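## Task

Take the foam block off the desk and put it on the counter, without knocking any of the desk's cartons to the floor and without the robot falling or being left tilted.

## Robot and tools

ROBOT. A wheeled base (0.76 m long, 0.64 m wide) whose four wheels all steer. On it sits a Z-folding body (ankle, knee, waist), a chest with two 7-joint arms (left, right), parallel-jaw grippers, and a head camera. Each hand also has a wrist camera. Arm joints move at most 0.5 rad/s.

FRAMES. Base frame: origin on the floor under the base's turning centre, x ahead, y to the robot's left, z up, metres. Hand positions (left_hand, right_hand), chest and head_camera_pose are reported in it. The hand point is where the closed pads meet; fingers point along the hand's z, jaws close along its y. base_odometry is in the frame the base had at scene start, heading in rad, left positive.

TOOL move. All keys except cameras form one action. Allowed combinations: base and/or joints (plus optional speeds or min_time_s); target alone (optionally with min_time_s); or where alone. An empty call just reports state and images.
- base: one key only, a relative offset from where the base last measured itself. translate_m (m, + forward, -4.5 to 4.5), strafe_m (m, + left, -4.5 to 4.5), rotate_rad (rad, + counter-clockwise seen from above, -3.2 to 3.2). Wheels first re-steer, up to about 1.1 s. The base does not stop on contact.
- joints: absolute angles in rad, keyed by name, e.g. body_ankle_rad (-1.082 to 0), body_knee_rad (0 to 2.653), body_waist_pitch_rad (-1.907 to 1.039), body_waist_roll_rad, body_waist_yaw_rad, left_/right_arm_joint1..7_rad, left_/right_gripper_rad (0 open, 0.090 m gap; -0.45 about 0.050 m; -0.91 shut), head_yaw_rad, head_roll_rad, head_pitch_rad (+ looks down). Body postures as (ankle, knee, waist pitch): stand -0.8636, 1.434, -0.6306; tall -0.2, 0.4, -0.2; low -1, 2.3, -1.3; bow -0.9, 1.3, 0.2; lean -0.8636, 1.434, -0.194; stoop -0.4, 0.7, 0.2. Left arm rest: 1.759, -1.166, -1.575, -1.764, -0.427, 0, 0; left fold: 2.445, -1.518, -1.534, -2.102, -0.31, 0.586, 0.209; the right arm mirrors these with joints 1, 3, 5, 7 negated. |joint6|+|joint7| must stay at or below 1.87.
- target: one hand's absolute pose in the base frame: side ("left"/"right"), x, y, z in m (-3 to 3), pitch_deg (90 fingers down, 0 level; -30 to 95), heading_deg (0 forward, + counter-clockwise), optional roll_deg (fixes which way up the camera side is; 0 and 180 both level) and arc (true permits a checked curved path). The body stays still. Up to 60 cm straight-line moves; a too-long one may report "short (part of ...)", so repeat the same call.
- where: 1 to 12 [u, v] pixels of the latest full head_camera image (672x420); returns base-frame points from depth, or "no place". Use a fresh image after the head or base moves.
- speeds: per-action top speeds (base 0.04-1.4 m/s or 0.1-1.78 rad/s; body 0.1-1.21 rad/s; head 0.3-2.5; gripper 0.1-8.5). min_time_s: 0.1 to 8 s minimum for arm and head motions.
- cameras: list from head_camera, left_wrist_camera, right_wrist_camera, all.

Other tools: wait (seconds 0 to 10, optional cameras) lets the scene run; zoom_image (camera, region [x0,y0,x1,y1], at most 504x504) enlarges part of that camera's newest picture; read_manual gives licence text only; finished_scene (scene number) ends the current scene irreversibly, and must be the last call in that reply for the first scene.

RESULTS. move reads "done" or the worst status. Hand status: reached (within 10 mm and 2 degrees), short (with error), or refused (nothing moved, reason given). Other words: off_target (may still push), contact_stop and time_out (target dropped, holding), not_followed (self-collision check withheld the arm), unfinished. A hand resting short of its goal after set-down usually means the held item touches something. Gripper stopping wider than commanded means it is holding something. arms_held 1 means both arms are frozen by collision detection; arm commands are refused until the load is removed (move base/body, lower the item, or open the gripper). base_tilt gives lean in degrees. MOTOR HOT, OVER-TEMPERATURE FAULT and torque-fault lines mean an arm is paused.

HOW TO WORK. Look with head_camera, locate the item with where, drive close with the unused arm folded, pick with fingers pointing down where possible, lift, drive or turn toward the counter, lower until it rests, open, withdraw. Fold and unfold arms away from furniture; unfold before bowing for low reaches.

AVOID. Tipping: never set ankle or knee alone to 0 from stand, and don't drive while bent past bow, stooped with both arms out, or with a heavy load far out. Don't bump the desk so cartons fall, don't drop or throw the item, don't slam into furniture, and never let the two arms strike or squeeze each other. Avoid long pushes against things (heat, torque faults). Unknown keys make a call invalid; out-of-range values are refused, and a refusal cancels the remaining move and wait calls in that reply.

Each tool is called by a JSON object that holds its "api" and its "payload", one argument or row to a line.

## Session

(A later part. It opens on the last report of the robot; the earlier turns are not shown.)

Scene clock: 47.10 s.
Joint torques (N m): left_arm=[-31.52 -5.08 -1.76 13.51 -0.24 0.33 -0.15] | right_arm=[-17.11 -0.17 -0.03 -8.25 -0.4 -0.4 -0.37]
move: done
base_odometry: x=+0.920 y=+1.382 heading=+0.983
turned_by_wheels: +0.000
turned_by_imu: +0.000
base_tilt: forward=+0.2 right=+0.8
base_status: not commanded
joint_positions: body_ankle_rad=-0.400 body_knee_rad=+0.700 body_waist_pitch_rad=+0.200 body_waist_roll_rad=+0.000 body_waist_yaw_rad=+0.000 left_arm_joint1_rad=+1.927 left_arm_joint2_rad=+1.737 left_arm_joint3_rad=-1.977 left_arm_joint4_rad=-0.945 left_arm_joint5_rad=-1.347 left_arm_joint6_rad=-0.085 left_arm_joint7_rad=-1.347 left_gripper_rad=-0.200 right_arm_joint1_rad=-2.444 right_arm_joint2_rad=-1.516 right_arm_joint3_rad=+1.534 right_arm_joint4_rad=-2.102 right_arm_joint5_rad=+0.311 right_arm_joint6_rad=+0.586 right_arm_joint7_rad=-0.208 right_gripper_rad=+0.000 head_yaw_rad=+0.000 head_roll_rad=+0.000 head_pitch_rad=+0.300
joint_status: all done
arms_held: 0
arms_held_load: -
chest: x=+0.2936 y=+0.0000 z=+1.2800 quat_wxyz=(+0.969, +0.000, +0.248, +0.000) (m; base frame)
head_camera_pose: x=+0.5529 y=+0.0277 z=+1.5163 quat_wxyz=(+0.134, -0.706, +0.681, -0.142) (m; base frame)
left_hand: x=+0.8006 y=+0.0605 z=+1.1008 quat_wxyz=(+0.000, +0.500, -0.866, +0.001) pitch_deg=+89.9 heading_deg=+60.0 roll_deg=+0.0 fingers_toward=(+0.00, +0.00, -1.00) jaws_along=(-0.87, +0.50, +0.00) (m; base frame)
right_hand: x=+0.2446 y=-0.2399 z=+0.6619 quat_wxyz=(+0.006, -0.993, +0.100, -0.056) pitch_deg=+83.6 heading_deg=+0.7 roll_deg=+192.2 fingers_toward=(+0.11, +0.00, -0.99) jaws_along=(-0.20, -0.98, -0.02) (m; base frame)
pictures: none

{"api": "move", "payload": {
  "target": {"side":"left","x":0.80,"y":0.06,"z":0.983,"pitch_deg":90,"heading_deg":60,"roll_deg":0}
}}

{"api": "move", "payload": {
  "joints": {"left_gripper_rad":-0.91},
  "cameras": ["head_camera","left_wrist_camera"]
}}

{"api": "move", "payload": {
  "target": {"side":"left","x":0.80,"y":0.06,"z":1.18,"pitch_deg":90,"heading_deg":60,"roll_deg":0},
  "cameras": ["head_camera","left_wrist_camera"]
}}

Scene clock: 50.60 s.
Joint torques (N m): left_arm=[-33.17 -3.64 -1.94 11.86 0.32 0.32 0.48] | right_arm=[-16.94 -0.93 0.03 -8.52 -0.2 -0.3 -0.34]
move: done
base_odometry: x=+0.920 y=+1.382 heading=+0.983
turned_by_wheels: +0.000
turned_by_imu: +0.000
base_tilt: forward=+0.3 right=+0.8
base_status: not commanded
joint_positions: body_ankle_rad=-0.400 body_knee_rad=+0.700 body_waist_pitch_rad=+0.200 body_waist_roll_rad=+0.000 body_waist_yaw_rad=+0.000 left_arm_joint1_rad=+2.089 left_arm_joint2_rad=+1.758 left_arm_joint3_rad=-1.930 left_arm_joint4_rad=-1.048 left_arm_joint5_rad=-1.307 left_arm_joint6_rad=-0.059 left_arm_joint7_rad=-1.089 left_gripper_rad=-0.200 right_arm_joint1_rad=-2.444 right_arm_joint2_rad=-1.516 right_arm_joint3_rad=+1.534 right_arm_joint4_rad=-2.102 right_arm_joint5_rad=+0.311 right_arm_joint6_rad=+0.586 right_arm_joint7_rad=-0.208 right_gripper_rad=+0.000 head_yaw_rad=+0.000 head_roll_rad=+0.000 head_pitch_rad=+0.300
joint_status: not commanded
arms_held: 0
arms_held_load: -
chest: x=+0.2936 y=+0.0000 z=+1.2800 quat_wxyz=(+0.969, +0.000, +0.248, +0.000) (m; base frame)
head_camera_pose: x=+0.5529 y=+0.0277 z=+1.5163 quat_wxyz=(+0.134, -0.706, +0.681, -0.142) (m; base frame)
left_hand: x=+0.7996 y=+0.0603 z=+0.9833 quat_wxyz=(+0.001, +0.500, -0.866, +0.000) pitch_deg=+89.8 heading_deg=+60.1 roll_deg=+0.0 fingers_toward=(+0.00, +0.00, -1.00) jaws_along=(-0.87, +0.50, +0.00) (m; base frame)
left_hand_status: reached (straight line, to end with the hand's camera side to the robot's left, planned for 0.9 s): 1 mm and 0.2 deg off.
right_hand: x=+0.2446 y=-0.2399 z=+0.6619 quat_wxyz=(+0.006, -0.993, +0.100, -0.056) pitch_deg=+83.6 heading_deg=+0.7 roll_deg=+192.2 fingers_toward=(+0.11, +0.00, -0.99) jaws_along=(-0.20, -0.98, -0.02) (m; base frame)
pictures: none

Scene clock: 51.70 s.
Joint torques (N m): left_arm=[-33.37 -4.36 -2.07 11.89 0.33 0.26 0.51] | right_arm=[-17.18 -0.29 -0.01 -8.17 -0.36 -0.4 -0.34]
move: off_target
base_odometry: x=+0.920 y=+1.382 heading=+0.983
turned_by_wheels: +0.000
turned_by_imu: +0.000
base_tilt: forward=+0.2 right=+0.9
base_status: not commanded
joint_positions: body_ankle_rad=-0.400 body_knee_rad=+0.700 body_waist_pitch_rad=+0.200 body_waist_roll_rad=+0.000 body_waist_yaw_rad=+0.000 left_arm_joint1_rad=+2.089 left_arm_joint2_rad=+1.758 left_arm_joint3_rad=-1.930 left_arm_joint4_rad=-1.048 left_arm_joint5_rad=-1.307 left_arm_joint6_rad=-0.059 left_arm_joint7_rad=-1.089 left_gripper_rad=-0.614 right_arm_joint1_rad=-2.444 right_arm_joint2_rad=-1.516 right_arm_joint3_rad=+1.534 right_arm_joint4_rad=-2.102 right_arm_joint5_rad=+0.311 right_arm_joint6_rad=+0.586 right_arm_joint7_rad=-0.208 right_gripper_rad=+0.000 head_yaw_rad=+0.000 head_roll_rad=+0.000 head_pitch_rad=+0.300
joint_status: left_gripper_rad off_target (ended at -0.614, target -0.910)
arms_held: 0
arms_held_load: -
chest: x=+0.2936 y=+0.0000 z=+1.2800 quat_wxyz=(+0.969, +0.000, +0.248, +0.000) (m; base frame)
head_camera_pose: x=+0.5529 y=+0.0277 z=+1.5163 quat_wxyz=(+0.134, -0.706, +0.681, -0.142) (m; base frame)
left_hand: x=+0.7996 y=+0.0603 z=+0.9833 quat_wxyz=(+0.001, +0.500, -0.866, +0.000) pitch_deg=+89.8 heading_deg=+60.1 roll_deg=+0.0 fingers_toward=(+0.00, +0.00, -1.00) jaws_along=(-0.87, +0.50, +0.00) (m; base frame)
right_hand: x=+0.2446 y=-0.2399 z=+0.6619 quat_wxyz=(+0.006, -0.993, +0.100, -0.056) pitch_deg=+83.6 heading_deg=+0.7 roll_deg=+192.2 fingers_toward=(+0.11, +0.00, -0.99) jaws_along=(-0.20, -0.98, -0.02) (m; base frame)
pictures: head_camera, left_wrist_camera
camera_calibration:
head_camera: T_world_to_cam=[[0.0320832, -0.999319, 0.0181991, -0.0177086], [-0.923525, -0.0366027, -0.381787, 1.09057], [0.382193, -0.00455837, -0.924071, 1.18992], [0, 0, 0, 1]] pos_world=[0.552962, 0.0276455, 1.51626]
left_wrist_camera: T_world_to_cam=[[0.867394, -0.497596, 0.00499293, -0.675289], [-0.440097, -0.762403, 0.474401, -0.0536629], [-0.232254, -0.41369, -0.880295, 1.2081], [0, 0, 0, 1]] pos_world=[0.84271, 0.122844, 1.09231]

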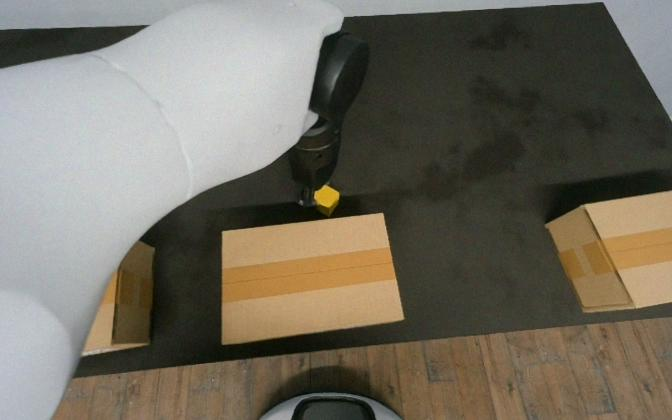

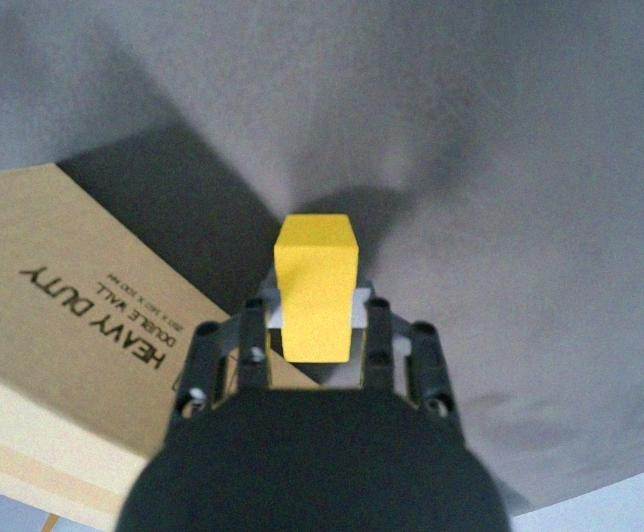

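Scene clock: 52.00 s.
Joint torques (N m): left_arm=[-33.2 -3.69 -1.94 11.84 0.21 0.28 0.43] | right_arm=[-16.76 -0.95 0.13 -8.25 -0.48 -0.36 -0.25]
move: refused
base_odometry: x=+0.920 y=+1.382 heading=+0.983
turned_by_wheels: +0.000
turned_by_imu: +0.000
base_tilt: forward=+0.2 right=+0.9
base_status: not commanded
joint_positions: body_ankle_rad=-0.400 body_knee_rad=+0.700 body_waist_pitch_rad=+0.200 body_waist_roll_rad=+0.000 body_waist_yaw_rad=+0.000 left_arm_joint1_rad=+2.089 left_arm_joint2_rad=+1.758 left_arm_joint3_rad=-1.930 left_arm_joint4_rad=-1.048 left_arm_joint5_rad=-1.307 left_arm_joint6_rad=-0.059 left_arm_joint7_rad=-1.089 left_gripper_rad=-0.614 right_arm_joint1_rad=-2.444 right_arm_joint2_rad=-1.516 right_arm_joint3_rad=+1.534 right_arm_joint4_rad=-2.102 right_arm_joint5_rad=+0.311 right_arm_joint6_rad=+0.586 right_arm_joint7_rad=-0.208 right_gripper_rad=+0.000 head_yaw_rad=+0.000 head_roll_rad=+0.000 head_pitch_rad=+0.300
joint_status: not commanded
arms_held: 0
arms_held_load: -
chest: x=+0.2936 y=+0.0000 z=+1.2800 quat_wxyz=(+0.969, +0.000, +0.248, +0.000) (m; base frame)
head_camera_pose: x=+0.5529 y=+0.0277 z=+1.5163 quat_wxyz=(+0.134, -0.706, +0.681, -0.142) (m; base frame)
left_hand: x=+0.7996 y=+0.0603 z=+0.9833 quat_wxyz=(+0.001, +0.500, -0.866, +0.000) pitch_deg=+89.8 heading_deg=+60.1 roll_deg=+0.0 fingers_toward=(+0.00, +0.00, -1.00) jaws_along=(-0.87, +0.50, +0.00) (m; base frame)
left_hand_status: refused: no posture of the arm gets there (left_arm_joint7_rad would come within 0.1 rad of its limit): the closest leaves the hand 46 mm and 8.8 deg from the pose. Nothing moved. A plan exists at "z" 1.1.
right_hand: x=+0.2446 y=-0.2399 z=+0.6619 quat_wxyz=(+0.006, -0.993, +0.100, -0.056) pitch_deg=+83.6 heading_deg=+0.7 roll_deg=+192.2 fingers_toward=(+0.11, +0.00, -0.99) jaws_along=(-0.20, -0.98, -0.02) (m; base frame)
pictures: head_camera, left_wrist_camera
camera_calibration:
head_camera: T_world_to_cam=[[0.0321758, -0.999316, 0.0182364, -0.0178166], [-0.923522, -0.0367026, -0.381785, 1.09057], [0.382193, -0.00455746, -0.924071, 1.18992], [0, 0, 0, 1]] pos_world=[0.552962, 0.0276454, 1.51626]
left_wrist_camera: T_world_to_cam=[[0.867394, -0.497596, 0.00499293, -0.675289], [-0.440097, -0.762403, 0.474401, -0.0536629], [-0.232254, -0.41369, -0.880295, 1.2081], [0, 0, 0, 1]] pos_world=[0.84271, 0.122844, 1.09231]

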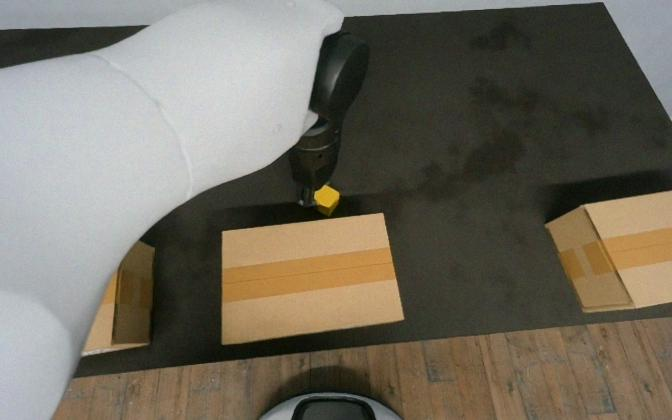

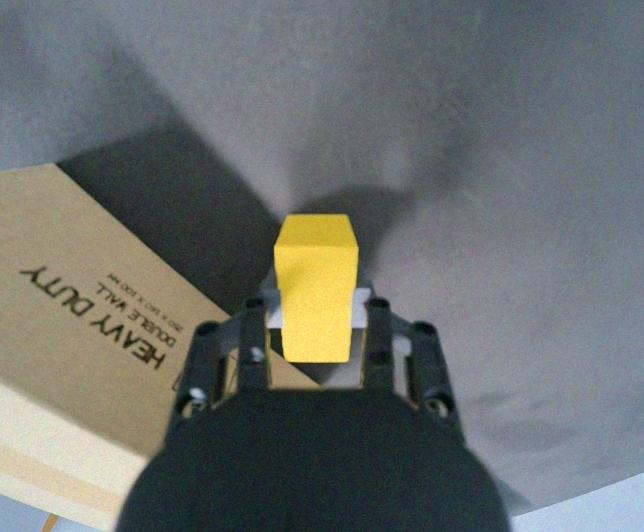

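{"api": "move", "payload": {
  "target": {"side":"left","x":0.80,"y":0.06,"z":1.1,"pitch_deg":90,"heading_deg":60,"roll_deg":0}
}}

{"api": "move", "payload": {
  "joints": {"body_ankle_rad": -0.2, "body_knee_rad": 0.3, "body_waist_pitch_rad": 0.4},
  "cameras": ["head_camera","left_wrist_camera"]
}}

Scene clock: 57.37 s.
Joint torques (N m): left_arm=[-33.18 -7.68 -2.1 13.05 -0.39 -0.3 -0.26] | right_arm=[-16.89 -0.82 -0.14 -8.23 -0.37 -0.31 -0.41]
move: done
base_odometry: x=+0.920 y=+1.382 heading=+0.983
turned_by_wheels: +0.000
turned_by_imu: +0.000
base_tilt: forward=+0.2 right=+0.9
base_status: not commanded
joint_positions: body_ankle_rad=-0.400 body_knee_rad=+0.700 body_waist_pitch_rad=+0.200 body_waist_roll_rad=+0.000 body_waist_yaw_rad=+0.000 left_arm_joint1_rad=+1.930 left_arm_joint2_rad=+1.742 left_arm_joint3_rad=-1.976 left_arm_joint4_rad=-0.945 left_arm_joint5_rad=-1.347 left_arm_joint6_rad=-0.082 left_arm_joint7_rad=-1.347 left_gripper_rad=-0.614 right_arm_joint1_rad=-2.444 right_arm_joint2_rad=-1.516 right_arm_joint3_rad=+1.534 right_arm_joint4_rad=-2.102 right_arm_joint5_rad=+0.311 right_arm_joint6_rad=+0.586 right_arm_joint7_rad=-0.208 right_gripper_rad=+0.000 head_yaw_rad=+0.000 head_roll_rad=+0.000 head_pitch_rad=+0.300
joint_status: not commanded
arms_held: 0
arms_held_load: -
chest: x=+0.2936 y=+0.0000 z=+1.2800 quat_wxyz=(+0.969, +0.000, +0.248, +0.000) (m; base frame)
head_camera_pose: x=+0.5529 y=+0.0277 z=+1.5163 quat_wxyz=(+0.134, -0.706, +0.681, -0.142) (m; base frame)
left_hand: x=+0.7996 y=+0.0597 z=+1.0985 quat_wxyz=(+0.000, +0.500, -0.866, -0.001) pitch_deg=+89.8 heading_deg=+60.0 roll_deg=+0.0 fingers_toward=(+0.00, +0.00, -1.00) jaws_along=(-0.87, +0.50, +0.00) (m; base frame)
left_hand_status: reached (straight line, to end with the hand's camera side to the robot's left, planned for 0.9 s): 2 mm and 0.2 deg off.
right_hand: x=+0.2446 y=-0.2399 z=+0.6619 quat_wxyz=(+0.006, -0.993, +0.100, -0.056) pitch_deg=+83.6 heading_deg=+0.7 roll_deg=+192.2 fingers_toward=(+0.11, +0.00, -0.99) jaws_along=(-0.20, -0.98, -0.02) (m; base frame)
pictures: none

Scene clock: 60.00 s.
Joint torques (N m): left_arm=[-32.85 -7.86 -2.2 13.13 -0.19 -0.36 -0.21] | right_arm=[-17.16 -0.42 -0.01 -8.49 -0.34 -0.28 -0.35]
move: done
base_odometry: x=+0.920 y=+1.382 heading=+0.983
turned_by_wheels: +0.000
turned_by_imu: +0.000
base_tilt: forward=+0.2 right=+0.9
base_status: not commanded
joint_positions: body_ankle_rad=-0.200 body_knee_rad=+0.300 body_waist_pitch_rad=+0.400 body_waist_roll_rad=+0.000 body_waist_yaw_rad=+0.000 left_arm_joint1_rad=+1.930 left_arm_joint2_rad=+1.742 left_arm_joint3_rad=-1.976 left_arm_joint4_rad=-0.945 left_arm_joint5_rad=-1.347 left_arm_joint6_rad=-0.082 left_arm_joint7_rad=-1.347 left_gripper_rad=-0.614 right_arm_joint1_rad=-2.444 right_arm_joint2_rad=-1.516 right_arm_joint3_rad=+1.534 right_arm_joint4_rad=-2.102 right_arm_joint5_rad=+0.311 right_arm_joint6_rad=+0.586 right_arm_joint7_rad=-0.208 right_gripper_rad=+0.000 head_yaw_rad=+0.000 head_roll_rad=+0.000 head_pitch_rad=+0.300
joint_status: all done
arms_held: 0
arms_held_load: -
chest: x=+0.2876 y=+0.0000 z=+1.3164 quat_wxyz=(+0.969, +0.000, +0.247, +0.000) (m; base frame)
head_camera_pose: x=+0.5469 y=+0.0277 z=+1.5528 quat_wxyz=(+0.134, -0.706, +0.681, -0.142) (m; base frame)
left_hand: x=+0.7937 y=+0.0597 z=+1.1351 quat_wxyz=(+0.000, +0.500, -0.866, -0.001) pitch_deg=+89.8 heading_deg=+60.0 roll_deg=+0.0 fingers_toward=(+0.00, +0.00, -1.00) jaws_along=(-0.87, +0.50, +0.00) (m; base frame)
right_hand: x=+0.2388 y=-0.2399 z=+0.6983 quat_wxyz=(+0.006, -0.993, +0.100, -0.056) pitch_deg=+83.6 heading_deg=+0.7 roll_deg=+192.2 fingers_toward=(+0.11, +0.00, -0.99) jaws_along=(-0.20, -0.98, -0.02) (m; base frame)
pictures: head_camera, left_wrist_camera
camera_calibration:
head_camera: T_world_to_cam=[[0.0320761, -0.99932, 0.0182105, -0.018191], [-0.923391, -0.0366021, -0.382113, 1.09931], [0.382519, -0.00455871, -0.923936, 1.22559], [0, 0, 0, 1]] pos_world=[0.546863, 0.0276455, 1.55276]
left_wrist_camera: T_world_to_cam=[[0.866578, -0.499027, 0.00384995, -0.669115], [-0.442017, -0.763952, 0.470104, -0.122208], [-0.231653, -0.409083, -0.882603, 1.34204], [0, 0, 0, 1]] pos_world=[0.83671, 0.121739, 1.24451]

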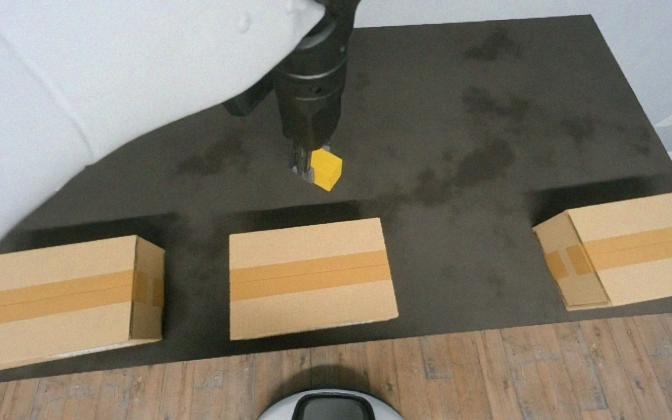

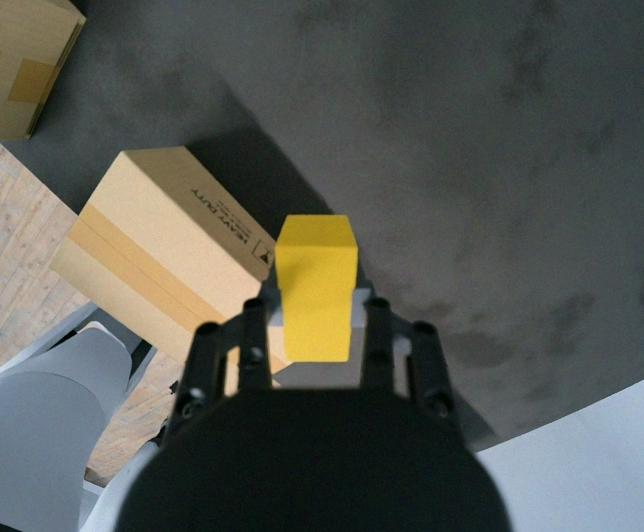

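{"api": "move", "payload": {
  "base": {"translate_m": -0.6}
}}

{"api": "move", "payload": {
  "base": {"rotate_rad": -3.027},
  "joints": {"head_pitch_rad":-0.4}
}}

{"api": "move", "payload": {
  "base": {"translate_m": 2.1},
  "joints": {"head_pitch_rad":-0.1},
  "speeds": {"translate_m": 0.8},
  "cameras": ["head_camera","left_wrist_camera"]
}}

Scene clock: 65.17 s.
Joint torques (N m): left_arm=[-31.97 -7.34 -1.87 12.85 -0.14 -0.26 0.19] | right_arm=[-16.76 -0.95 -0.03 -8.15 -0.39 -0.33 -0.4]
move: done
base_odometry: x=+0.588 y=+0.882 heading=+0.982
turned_by_wheels: -0.001
turned_by_imu: -0.001
base_tilt: forward=+0.3 right=+0.8
base_status: done
joint_positions: body_ankle_rad=-0.200 body_knee_rad=+0.300 body_waist_pitch_rad=+0.400 body_waist_roll_rad=+0.000 body_waist_yaw_rad=+0.000 left_arm_joint1_rad=+1.929 left_arm_joint2_rad=+1.741 left_arm_joint3_rad=-1.977 left_arm_joint4_rad=-0.945 left_arm_joint5_rad=-1.347 left_arm_joint6_rad=-0.082 left_arm_joint7_rad=-1.349 left_gripper_rad=-0.614 right_arm_joint1_rad=-2.445 right_arm_joint2_rad=-1.516 right_arm_joint3_rad=+1.534 right_arm_joint4_rad=-2.102 right_arm_joint5_rad=+0.311 right_arm_joint6_rad=+0.586 right_arm_joint7_rad=-0.208 right_gripper_rad=+0.000 head_yaw_rad=+0.000 head_roll_rad=+0.000 head_pitch_rad=+0.300
joint_status: not commanded
arms_held: 0
arms_held_load: -
chest: x=+0.2876 y=+0.0000 z=+1.3165 quat_wxyz=(+0.969, +0.000, +0.247, +0.000) (m; base frame)
head_camera_pose: x=+0.5468 y=+0.0277 z=+1.5528 quat_wxyz=(+0.134, -0.706, +0.681, -0.142) (m; base frame)
left_hand: x=+0.7936 y=+0.0597 z=+1.1361 quat_wxyz=(+0.000, +0.500, -0.866, -0.001) pitch_deg=+89.9 heading_deg=+60.0 roll_deg=+0.0 fingers_toward=(+0.00, +0.00, -1.00) jaws_along=(-0.87, +0.50, +0.00) (m; base frame)
right_hand: x=+0.2379 y=-0.2399 z=+0.6984 quat_wxyz=(+0.006, -0.993, +0.100, -0.055) pitch_deg=+83.6 heading_deg=+0.7 roll_deg=+192.2 fingers_toward=(+0.11, +0.00, -0.99) jaws_along=(-0.20, -0.98, -0.02) (m; base frame)
pictures: none

Scene clock: 70.73 s.
Joint torques (N m): left_arm=[-32.35 -7.42 -1.75 12.81 0.06 -0.29 -0.07] | right_arm=[-16.17 0.2 -0.11 -8.27 -0.16 -0.32 -0.28]
move: done
base_odometry: x=+0.589 y=+0.881 heading=-2.045
turned_by_wheels: -3.027
turned_by_imu: -3.008
base_tilt: forward=+0.1 right=+0.8
base_status: done
joint_positions: body_ankle_rad=-0.200 body_knee_rad=+0.300 body_waist_pitch_rad=+0.400 body_waist_roll_rad=+0.000 body_waist_yaw_rad=+0.000 left_arm_joint1_rad=+1.929 left_arm_joint2_rad=+1.742 left_arm_joint3_rad=-1.977 left_arm_joint4_rad=-0.945 left_arm_joint5_rad=-1.347 left_arm_joint6_rad=-0.082 left_arm_joint7_rad=-1.348 left_gripper_rad=-0.614 right_arm_joint1_rad=-2.445 right_arm_joint2_rad=-1.517 right_arm_joint3_rad=+1.534 right_arm_joint4_rad=-2.102 right_arm_joint5_rad=+0.311 right_arm_joint6_rad=+0.586 right_arm_joint7_rad=-0.208 right_gripper_rad=+0.000 head_yaw_rad=+0.000 head_roll_rad=+0.000 head_pitch_rad=-0.400
joint_status: all done
arms_held: 0
arms_held_load: -
chest: x=+0.2876 y=-0.0001 z=+1.3165 quat_wxyz=(+0.969, +0.000, +0.247, +0.000) (m; base frame)
head_camera_pose: x=+0.5093 y=+0.0276 z=+1.6447 quat_wxyz=(+0.359, -0.614, +0.594, -0.375) (m; base frame)
left_hand: x=+0.7937 y=+0.0593 z=+1.1360 quat_wxyz=(+0.000, +0.500, -0.866, -0.001) pitch_deg=+89.9 heading_deg=+59.9 roll_deg=+0.0 fingers_toward=(+0.00, +0.00, -1.00) jaws_along=(-0.87, +0.50, +0.00) (m; base frame)
right_hand: x=+0.2378 y=-0.2402 z=+0.6983 quat_wxyz=(+0.006, -0.993, +0.100, -0.055) pitch_deg=+83.7 heading_deg=+0.2 roll_deg=+191.8 fingers_toward=(+0.11, +0.00, -0.99) jaws_along=(-0.20, -0.98, -0.02) (m; base frame)
pictures: none

Scene clock: 76.80 s.
Joint torques (N m): left_arm=[-32.92 -7.1 -2.03 12.83 -0.11 -0.15 -0.03] | right_arm=[-16.98 -0.29 0.02 -8.38 -0.3 -0.38 -0.25]
move: done
base_odometry: x=-0.361 y=-0.992 heading=-2.039
turned_by_wheels: +0.006
turned_by_imu: +0.002
base_tilt: forward=+0.3 right=+0.8
base_status: done
joint_positions: body_ankle_rad=-0.200 body_knee_rad=+0.300 body_waist_pitch_rad=+0.400 body_waist_roll_rad=+0.000 body_waist_yaw_rad=+0.000 left_arm_joint1_rad=+1.930 left_arm_joint2_rad=+1.740 left_arm_joint3_rad=-1.977 left_arm_joint4_rad=-0.944 left_arm_joint5_rad=-1.347 left_arm_joint6_rad=-0.082 left_arm_joint7_rad=-1.348 left_gripper_rad=-0.614 right_arm_joint1_rad=-2.444 right_arm_joint2_rad=-1.517 right_arm_joint3_rad=+1.534 right_arm_joint4_rad=-2.102 right_arm_joint5_rad=+0.311 right_arm_joint6_rad=+0.586 right_arm_joint7_rad=-0.208 right_gripper_rad=+0.000 head_yaw_rad=+0.000 head_roll_rad=+0.000 head_pitch_rad=-0.100
joint_status: all done
arms_held: 0
arms_held_load: -
chest: x=+0.2879 y=+0.0000 z=+1.3164 quat_wxyz=(+0.969, +0.000, +0.248, +0.000) (m; base frame)
head_camera_pose: x=+0.5338 y=+0.0276 z=+1.6085 quat_wxyz=(+0.266, -0.664, +0.641, -0.279) (m; base frame)
left_hand: x=+0.7941 y=+0.0599 z=+1.1354 quat_wxyz=(+0.000, +0.500, -0.866, -0.001) pitch_deg=+89.9 heading_deg=+60.0 roll_deg=+0.0 fingers_toward=(+0.00, +0.00, -1.00) jaws_along=(-0.87, +0.50, +0.00) (m; base frame)
right_hand: x=+0.2387 y=-0.2400 z=+0.6982 quat_wxyz=(+0.006, -0.993, +0.100, -0.055) pitch_deg=+83.6 heading_deg=+0.4 roll_deg=+191.9 fingers_toward=(+0.11, +0.00, -0.99) jaws_along=(-0.20, -0.98, -0.02) (m; base frame)
pictures: head_camera, left_wrist_camera
camera_calibration:
head_camera: T_world_to_cam=[[0.0223997, -0.999319, 0.0293204, -0.0314902], [-0.70214, -0.0366024, -0.711098, 1.51956], [0.711687, -0.00465862, -0.702481, 0.750198], [0, 0, 0, 1]] pos_world=[0.53374, 0.0276454, 1.60848]
left_wrist_camera: T_world_to_cam=[[0.866992, -0.498304, 0.00427376, -0.670273], [-0.441154, -0.763512, 0.471628, -0.124566], [-0.231751, -0.410783, -0.881788, 1.34171], [0, 0, 0, 1]] pos_world=[0.83711, 0.122042, 1.24471]

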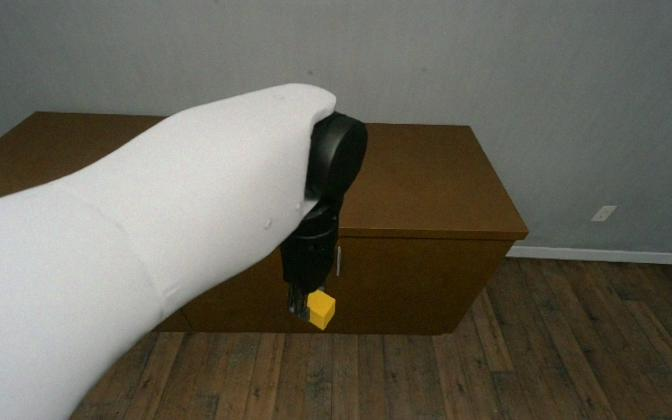

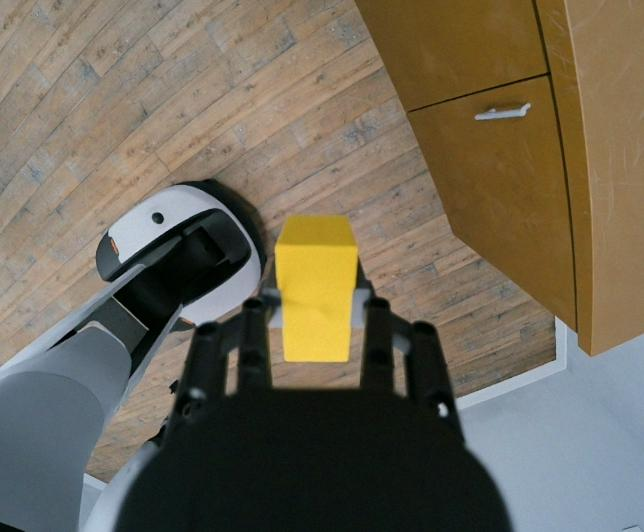

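{"api": "move", "payload": {
  "where": [
    [400,232],
    [520,236],
    [450,234],
    [420,200],
    [420,160],
    [380,215],
    [465,132]
  ]
}}

Scene clock: 77.73 s.
Joint torques (N m): left_arm=[-32.74 -6.95 -2.1 12.75 -0.07 -0.28 -0.02] | right_arm=[-17.06 -0.69 -0.21 -8.06 -0.42 -0.33 -0.27]
base_odometry: x=-0.361 y=-0.992 heading=-2.039
turned_by_wheels: +0.000
turned_by_imu: +0.000
base_tilt: forward=+0.3 right=+0.8
where, head_camera: pixel (400, 232): x +1.160, y -0.167, z +0.908; pixel (520, 236): x +1.170, y -0.527, z +0.898; pixel (450, 234): x +1.166, y -0.317, z +0.901; pixel (420, 200): x +1.289, y -0.244, z +0.920; pixel (420, 160): x +1.501, y -0.279, z +0.923; pixel (380, 215): x +1.211, y -0.111, z +0.923; pixel (465, 132): x +1.697, y -0.493, z +0.930. By the robot's depth camera.
base_status: done
joint_positions: body_ankle_rad=-0.200 body_knee_rad=+0.300 body_waist_pitch_rad=+0.400 body_waist_roll_rad=+0.000 body_waist_yaw_rad=+0.000 left_arm_joint1_rad=+1.930 left_arm_joint2_rad=+1.740 left_arm_joint3_rad=-1.977 left_arm_joint4_rad=-0.944 left_arm_joint5_rad=-1.347 left_arm_joint6_rad=-0.082 left_arm_joint7_rad=-1.348 left_gripper_rad=-0.614 right_arm_joint1_rad=-2.444 right_arm_joint2_rad=-1.517 right_arm_joint3_rad=+1.534 right_arm_joint4_rad=-2.102 right_arm_joint5_rad=+0.311 right_arm_joint6_rad=+0.586 right_arm_joint7_rad=-0.208 right_gripper_rad=+0.000 head_yaw_rad=+0.000 head_roll_rad=+0.000 head_pitch_rad=-0.100
joint_status: all done
arms_held: 0
arms_held_load: -
chest: x=+0.2879 y=+0.0000 z=+1.3164 quat_wxyz=(+0.969, +0.000, +0.248, +0.000) (m; base frame)
head_camera_pose: x=+0.5338 y=+0.0276 z=+1.6085 quat_wxyz=(+0.266, -0.664, +0.641, -0.279) (m; base frame)
left_hand: x=+0.7941 y=+0.0599 z=+1.1354 quat_wxyz=(+0.000, +0.500, -0.866, -0.001) pitch_deg=+89.9 heading_deg=+60.0 roll_deg=+0.0 fingers_toward=(+0.00, +0.00, -1.00) jaws_along=(-0.87, +0.50, +0.00) (m; base frame)
right_hand: x=+0.2387 y=-0.2400 z=+0.6982 quat_wxyz=(+0.006, -0.993, +0.100, -0.055) pitch_deg=+83.6 heading_deg=+0.4 roll_deg=+191.9 fingers_toward=(+0.11, +0.00, -0.99) jaws_along=(-0.20, -0.98, -0.02) (m; base frame)
pictures: none

{"api": "move", "payload": {
  "base": {"translate_m": 0.6},
  "joints": {"head_pitch_rad":0.3}
}}

{"api": "move", "payload": {
  "target": {"side":"left","x":0.794,"y":0.06,"z":0.975,"pitch_deg":90,"heading_deg":60,"roll_deg":0},
  "cameras": ["head_camera","left_wrist_camera"]
}}

{"api": "move", "payload": {
  "where": [
    [420,200],
    [420,240],
    [380,280],
    [400,150],
    [300,250],
    [450,230]
  ]
}}

Scene clock: 82.87 s.
Joint torques (N m): left_arm=[-32.79 -6.68 -2.13 12.69 0.09 -0.23 0] | right_arm=[-16.71 -0.85 -0.2 -8.28 -0.31 -0.33 -0.17]
move: done
base_odometry: x=-0.630 y=-1.528 heading=-2.037
turned_by_wheels: +0.002
turned_by_imu: +0.001
base_tilt: forward=+0.2 right=+0.9
base_status: done
joint_positions: body_ankle_rad=-0.200 body_knee_rad=+0.300 body_waist_pitch_rad=+0.400 body_waist_roll_rad=+0.000 body_waist_yaw_rad=+0.000 left_arm_joint1_rad=+1.930 left_arm_joint2_rad=+1.740 left_arm_joint3_rad=-1.977 left_arm_joint4_rad=-0.944 left_arm_joint5_rad=-1.347 left_arm_joint6_rad=-0.082 left_arm_joint7_rad=-1.348 left_gripper_rad=-0.614 right_arm_joint1_rad=-2.444 right_arm_joint2_rad=-1.517 right_arm_joint3_rad=+1.534 right_arm_joint4_rad=-2.102 right_arm_joint5_rad=+0.311 right_arm_joint6_rad=+0.586 right_arm_joint7_rad=-0.208 right_gripper_rad=+0.000 head_yaw_rad=+0.000 head_roll_rad=+0.000 head_pitch_rad=+0.300
joint_status: all done
arms_held: 0
arms_held_load: -
chest: x=+0.2880 y=+0.0000 z=+1.3164 quat_wxyz=(+0.969, +0.000, +0.248, +0.000) (m; base frame)
head_camera_pose: x=+0.5473 y=+0.0276 z=+1.5526 quat_wxyz=(+0.134, -0.706, +0.681, -0.142) (m; base frame)
left_hand: x=+0.7941 y=+0.0599 z=+1.1355 quat_wxyz=(+0.000, +0.500, -0.866, -0.001) pitch_deg=+89.9 heading_deg=+60.0 roll_deg=+0.0 fingers_toward=(+0.00, +0.00, -1.00) jaws_along=(-0.87, +0.50, +0.00) (m; base frame)
right_hand: x=+0.2386 y=-0.2400 z=+0.6982 quat_wxyz=(+0.006, -0.993, +0.100, -0.055) pitch_deg=+83.6 heading_deg=+0.4 roll_deg=+191.9 fingers_toward=(+0.11, +0.00, -0.99) jaws_along=(-0.20, -0.98, -0.02) (m; base frame)
pictures: none

Scene clock: 84.40 s.
Joint torques (N m): left_arm=[-33.56 -3.26 -1.88 11.94 0.38 0.3 0.54] | right_arm=[-17 -0.64 -0.23 -8.14 -0.54 -0.34 -0.26]
move: done
base_odometry: x=-0.630 y=-1.528 heading=-2.037
turned_by_wheels: +0.000
turned_by_imu: +0.000
base_tilt: forward=+0.2 right=+0.8
base_status: not commanded
joint_positions: body_ankle_rad=-0.200 body_knee_rad=+0.300 body_waist_pitch_rad=+0.400 body_waist_roll_rad=+0.000 body_waist_yaw_rad=+0.000 left_arm_joint1_rad=+2.176 left_arm_joint2_rad=+1.771 left_arm_joint3_rad=-1.908 left_arm_joint4_rad=-1.040 left_arm_joint5_rad=-1.291 left_arm_joint6_rad=-0.050 left_arm_joint7_rad=-1.012 left_gripper_rad=-0.614 right_arm_joint1_rad=-2.444 right_arm_joint2_rad=-1.517 right_arm_joint3_rad=+1.534 right_arm_joint4_rad=-2.102 right_arm_joint5_rad=+0.311 right_arm_joint6_rad=+0.586 right_arm_joint7_rad=-0.208 right_gripper_rad=+0.000 head_yaw_rad=+0.000 head_roll_rad=+0.000 head_pitch_rad=+0.300
joint_status: not commanded
arms_held: 0
arms_held_load: -
chest: x=+0.2880 y=+0.0000 z=+1.3164 quat_wxyz=(+0.969, +0.000, +0.248, +0.000) (m; base frame)
head_camera_pose: x=+0.5473 y=+0.0276 z=+1.5526 quat_wxyz=(+0.134, -0.706, +0.681, -0.142) (m; base frame)
left_hand: x=+0.7932 y=+0.0605 z=+0.9750 quat_wxyz=(+0.002, +0.500, -0.866, +0.000) pitch_deg=+89.8 heading_deg=+60.1 roll_deg=+0.0 fingers_toward=(+0.00, +0.00, -1.00) jaws_along=(-0.87, +0.50, +0.00) (m; base frame)
left_hand_status: reached (straight line, to end with the hand's camera side to the robot's left, planned for 1.0 s): 1 mm and 0.2 deg off.
right_hand: x=+0.2386 y=-0.2400 z=+0.6982 quat_wxyz=(+0.006, -0.993, +0.100, -0.055) pitch_deg=+83.6 heading_deg=+0.4 roll_deg=+191.9 fingers_toward=(+0.11, +0.00, -0.99) jaws_along=(-0.20, -0.98, -0.02) (m; base frame)
pictures: head_camera, left_wrist_camera
camera_calibration:
head_camera: T_world_to_cam=[[0.0320486, -0.999319, 0.0182859, -0.0183055], [-0.923598, -0.036603, -0.381612, 1.09903], [0.382021, -0.00465871, -0.924142, 1.22581], [0, 0, 0, 1]] pos_world=[0.547362, 0.0276454, 1.55256]
left_wrist_camera: T_world_to_cam=[[0.867442, -0.497524, 0.00383659, -0.668527], [-0.439521, -0.762654, 0.474531, -0.0530097], [-0.233165, -0.413314, -0.88023, 1.20001], [0, 0, 0, 1]] pos_world=[0.836409, 0.122945, 1.084]

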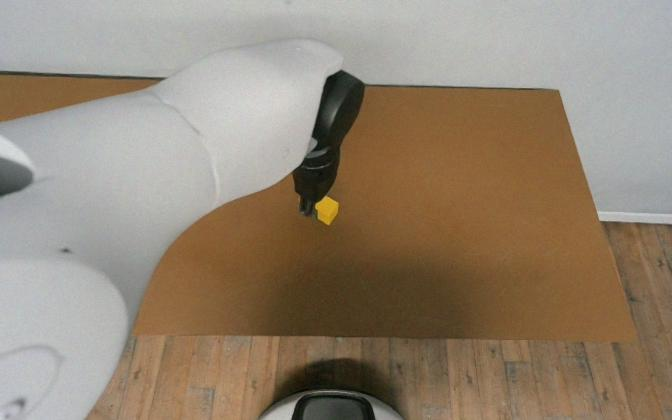

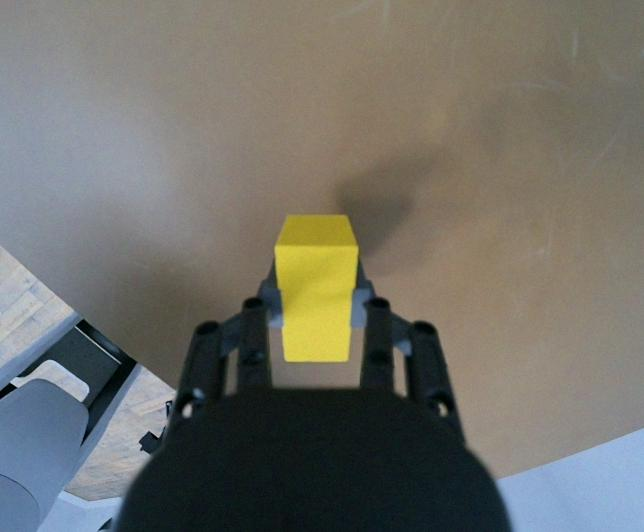

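Scene clock: 84.40 s.
Joint torques (N m): left_arm=[-33.56 -3.26 -1.88 11.94 0.38 0.3 0.54] | right_arm=[-17 -0.64 -0.23 -8.14 -0.54 -0.34 -0.26]
base_odometry: x=-0.630 y=-1.528 heading=-2.037
turned_by_wheels: +0.000
turned_by_imu: +0.000
base_tilt: forward=+0.2 right=+0.8
where, head_camera: pixel (420, 200): x +0.840, y -0.159, z +0.915; pixel (420, 240): x +0.749, y -0.153, z +0.916; pixel (380, 280): x +0.664, y -0.068, z +0.915; pixel (400, 150): x +0.965, y -0.121, z +0.917; pixel (300, 250): x +0.719, y +0.094, z +0.916; pixel (450, 230): x +0.774, y -0.218, z +0.915. By the robot's depth camera.
base_status: not commanded
joint_positions: body_ankle_rad=-0.200 body_knee_rad=+0.300 body_waist_pitch_rad=+0.400 body_waist_roll_rad=+0.000 body_waist_yaw_rad=+0.000 left_arm_joint1_rad=+2.176 left_arm_joint2_rad=+1.771 left_arm_joint3_rad=-1.908 left_arm_joint4_rad=-1.040 left_arm_joint5_rad=-1.291 left_arm_joint6_rad=-0.050 left_arm_joint7_rad=-1.012 left_gripper_rad=-0.614 right_arm_joint1_rad=-2.444 right_arm_joint2_rad=-1.517 right_arm_joint3_rad=+1.534 right_arm_joint4_rad=-2.102 right_arm_joint5_rad=+0.311 right_arm_joint6_rad=+0.586 right_arm_joint7_rad=-0.208 right_gripper_rad=+0.000 head_yaw_rad=+0.000 head_roll_rad=+0.000 head_pitch_rad=+0.300
joint_status: not commanded
arms_held: 0
arms_held_load: -
chest: x=+0.2880 y=+0.0000 z=+1.3164 quat_wxyz=(+0.969, +0.000, +0.248, +0.000) (m; base frame)
head_camera_pose: x=+0.5473 y=+0.0276 z=+1.5526 quat_wxyz=(+0.134, -0.706, +0.681, -0.142) (m; base frame)
left_hand: x=+0.7932 y=+0.0605 z=+0.9750 quat_wxyz=(+0.002, +0.500, -0.866, +0.000) pitch_deg=+89.8 heading_deg=+60.1 roll_deg=+0.0 fingers_toward=(+0.00, +0.00, -1.00) jaws_along=(-0.87, +0.50, +0.00) (m; base frame)
left_hand_status: reached (straight line, to end with the hand's camera side to the robot's left, planned for 1.0 s): 1 mm and 0.2 deg off.
right_hand: x=+0.2386 y=-0.2400 z=+0.6982 quat_wxyz=(+0.006, -0.993, +0.100, -0.055) pitch_deg=+83.6 heading_deg=+0.4 roll_deg=+191.9 fingers_toward=(+0.11, +0.00, -0.99) jaws_along=(-0.20, -0.98, -0.02) (m; base frame)
pictures: none

{"api": "move", "payload": {
  "target": {"side":"left","x":0.794,"y":0.06,"z":0.944,"pitch_deg":90,"heading_deg":60,"roll_deg":0},
  "min_time_s": 1.5
}}

{"api": "move", "payload": {
  "joints": {"left_gripper_rad":-0.35},
  "speeds": {"left_gripper_rad":0.4}
}}

{"api": "move", "payload": {
  "target": {"side":"left","x":0.794,"y":0.06,"z":1.05,"pitch_deg":90,"heading_deg":60,"roll_deg":0},
  "cameras": ["head_camera","left_wrist_camera"]
}}

Scene clock: 87.40 s.
Joint torques (N m): left_arm=[-33.11 -2.42 -2.11 11.75 0.27 0.28 0.5] | right_arm=[-16.52 -0.2 -0.13 -8.47 -0.19 -0.31 -0.26]
move: done
base_odometry: x=-0.630 y=-1.528 heading=-2.037
turned_by_wheels: +0.000
turned_by_imu: +0.000
base_tilt: forward=+0.3 right=+0.9
base_status: not commanded
joint_positions: body_ankle_rad=-0.200 body_knee_rad=+0.300 body_waist_pitch_rad=+0.400 body_waist_roll_rad=+0.000 body_waist_yaw_rad=+0.000 left_arm_joint1_rad=+2.246 left_arm_joint2_rad=+1.781 left_arm_joint3_rad=-1.891 left_arm_joint4_rad=-1.015 left_arm_joint5_rad=-1.279 left_arm_joint6_rad=-0.046 left_arm_joint7_rad=-0.968 left_gripper_rad=-0.614 right_arm_joint1_rad=-2.444 right_arm_joint2_rad=-1.517 right_arm_joint3_rad=+1.534 right_arm_joint4_rad=-2.102 right_arm_joint5_rad=+0.311 right_arm_joint6_rad=+0.586 right_arm_joint7_rad=-0.208 right_gripper_rad=+0.000 head_yaw_rad=+0.000 head_roll_rad=+0.000 head_pitch_rad=+0.300
joint_status: not commanded
arms_held: 0
arms_held_load: -
chest: x=+0.2880 y=+0.0000 z=+1.3164 quat_wxyz=(+0.969, +0.000, +0.248, +0.000) (m; base frame)
head_camera_pose: x=+0.5473 y=+0.0276 z=+1.5526 quat_wxyz=(+0.134, -0.706, +0.681, -0.142) (m; base frame)
left_hand: x=+0.7938 y=+0.0607 z=+0.9448 quat_wxyz=(+0.001, +0.501, -0.866, +0.000) pitch_deg=+89.9 heading_deg=+60.1 roll_deg=+0.0 fingers_toward=(+0.00, +0.00, -1.00) jaws_along=(-0.87, +0.50, +0.00) (m; base frame)
left_hand_status: reached (straight line, to end with the hand's camera side to the robot's left, planned for 1.5 s): 1 mm and 0.2 deg off.
right_hand: x=+0.2386 y=-0.2400 z=+0.6982 quat_wxyz=(+0.006, -0.993, +0.100, -0.055) pitch_deg=+83.6 heading_deg=+0.4 roll_deg=+191.9 fingers_toward=(+0.11, +0.00, -0.99) jaws_along=(-0.20, -0.98, -0.02) (m; base frame)
pictures: none

Scene clock: 89.13 s.
Joint torques (N m): left_arm=[-33.2 -2.03 -1.96 11.87 0.41 0.35 0.53] | right_arm=[-16.67 -1.03 -0.06 -8.38 -0.06 -0.32 -0.26]
move: done
base_odometry: x=-0.630 y=-1.528 heading=-2.037
turned_by_wheels: +0.000
turned_by_imu: +0.000
base_tilt: forward=+0.2 right=+0.8
base_status: not commanded
joint_positions: body_ankle_rad=-0.200 body_knee_rad=+0.300 body_waist_pitch_rad=+0.400 body_waist_roll_rad=+0.000 body_waist_yaw_rad=+0.000 left_arm_joint1_rad=+2.246 left_arm_joint2_rad=+1.781 left_arm_joint3_rad=-1.891 left_arm_joint4_rad=-1.015 left_arm_joint5_rad=-1.279 left_arm_joint6_rad=-0.046 left_arm_joint7_rad=-0.968 left_gripper_rad=-0.351 right_arm_joint1_rad=-2.444 right_arm_joint2_rad=-1.517 right_arm_joint3_rad=+1.534 right_arm_joint4_rad=-2.102 right_arm_joint5_rad=+0.311 right_arm_joint6_rad=+0.586 right_arm_joint7_rad=-0.208 right_gripper_rad=+0.000 head_yaw_rad=+0.000 head_roll_rad=+0.000 head_pitch_rad=+0.300
joint_status: all done
arms_held: 0
arms_held_load: -
chest: x=+0.2880 y=+0.0000 z=+1.3164 quat_wxyz=(+0.969, +0.000, +0.248, +0.000) (m; base frame)
head_camera_pose: x=+0.5473 y=+0.0276 z=+1.5526 quat_wxyz=(+0.134, -0.706, +0.681, -0.142) (m; base frame)
left_hand: x=+0.7939 y=+0.0607 z=+0.9448 quat_wxyz=(+0.001, +0.501, -0.866, +0.000) pitch_deg=+89.9 heading_deg=+60.1 roll_deg=+0.0 fingers_toward=(+0.00, +0.00, -1.00) jaws_along=(-0.87, +0.50, +0.00) (m; base frame)
right_hand: x=+0.2386 y=-0.2400 z=+0.6982 quat_wxyz=(+0.006, -0.993, +0.100, -0.055) pitch_deg=+83.6 heading_deg=+0.4 roll_deg=+191.9 fingers_toward=(+0.11, +0.00, -0.99) jaws_along=(-0.20, -0.98, -0.02) (m; base frame)
pictures: none

Scene clock: 90.43 s.
Joint torques (N m): left_arm=[-33.3 -6.49 -2.4 12.01 -0.28 -0.32 -0.26] | right_arm=[-16.86 -0.57 -0.1 -8.33 -0.55 -0.37 -0.3]
move: done
base_odometry: x=-0.630 y=-1.528 heading=-2.037
turned_by_wheels: +0.000
turned_by_imu: +0.000
base_tilt: forward=+0.2 right=+0.8
base_status: not commanded
joint_positions: body_ankle_rad=-0.200 body_knee_rad=+0.300 body_waist_pitch_rad=+0.400 body_waist_roll_rad=+0.000 body_waist_yaw_rad=+0.000 left_arm_joint1_rad=+2.036 left_arm_joint2_rad=+1.755 left_arm_joint3_rad=-1.943 left_arm_joint4_rad=-1.043 left_arm_joint5_rad=-1.317 left_arm_joint6_rad=-0.062 left_arm_joint7_rad=-1.145 left_gripper_rad=-0.350 right_arm_joint1_rad=-2.444 right_arm_joint2_rad=-1.517 right_arm_joint3_rad=+1.534 right_arm_joint4_rad=-2.102 right_arm_joint5_rad=+0.311 right_arm_joint6_rad=+0.586 right_arm_joint7_rad=-0.208 right_gripper_rad=+0.000 head_yaw_rad=+0.000 head_roll_rad=+0.000 head_pitch_rad=+0.300
joint_status: not commanded
arms_held: 0
arms_held_load: -
chest: x=+0.2880 y=+0.0000 z=+1.3164 quat_wxyz=(+0.969, +0.000, +0.248, +0.000) (m; base frame)
head_camera_pose: x=+0.5473 y=+0.0276 z=+1.5526 quat_wxyz=(+0.134, -0.706, +0.681, -0.142) (m; base frame)
left_hand: x=+0.7937 y=+0.0597 z=+1.0489 quat_wxyz=(-0.001, +0.500, -0.866, -0.001) pitch_deg=+89.9 heading_deg=+59.9 roll_deg=+0.0 fingers_toward=(+0.00, +0.00, -1.00) jaws_along=(-0.87, +0.50, +0.00) (m; base frame)
left_hand_status: reached (straight line, to end with the hand's camera side to the robot's left, planned for 0.8 s): 1 mm and 0.2 deg off.
right_hand: x=+0.2386 y=-0.2400 z=+0.6982 quat_wxyz=(+0.006, -0.993, +0.100, -0.055) pitch_deg=+83.6 heading_deg=+0.4 roll_deg=+191.9 fingers_toward=(+0.11, +0.00, -0.99) jaws_along=(-0.20, -0.98, -0.02) (m; base frame)
pictures: head_camera, left_wrist_camera
camera_calibration:
head_camera: T_world_to_cam=[[0.0320455, -0.999319, 0.0182881, -0.0183073], [-0.923562, -0.0366015, -0.381698, 1.09914], [0.382107, -0.00465855, -0.924106, 1.22571], [0, 0, 0, 1]] pos_world=[0.547362, 0.0276454, 1.55256]
left_wrist_camera: T_world_to_cam=[[0.866343, -0.499427, 0.00469844, -0.669522], [-0.442735, -0.76358, 0.470033, -0.0810518], [-0.231159, -0.40929, -0.882637, 1.26561], [0, 0, 0, 1]] pos_world=[0.83671, 0.121736, 1.15832]

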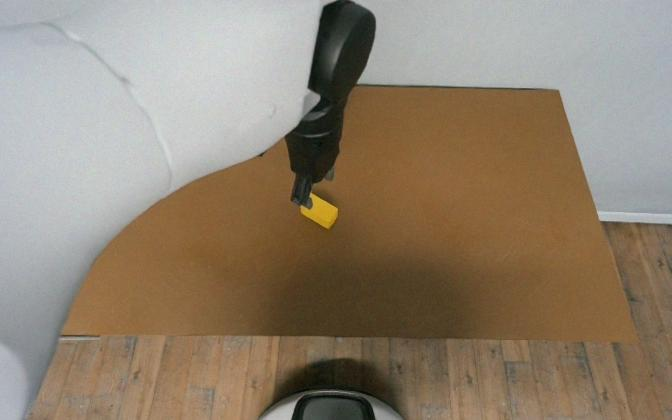

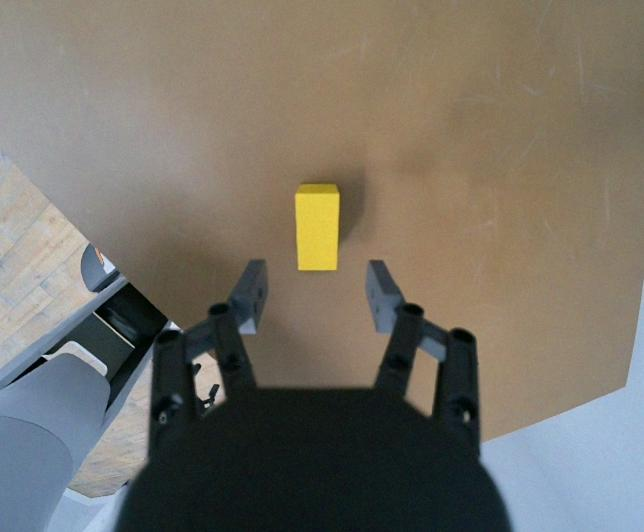

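{"api": "finished_scene", "payload": {
  "scene": 2
}}

The scene is finished: the task was done.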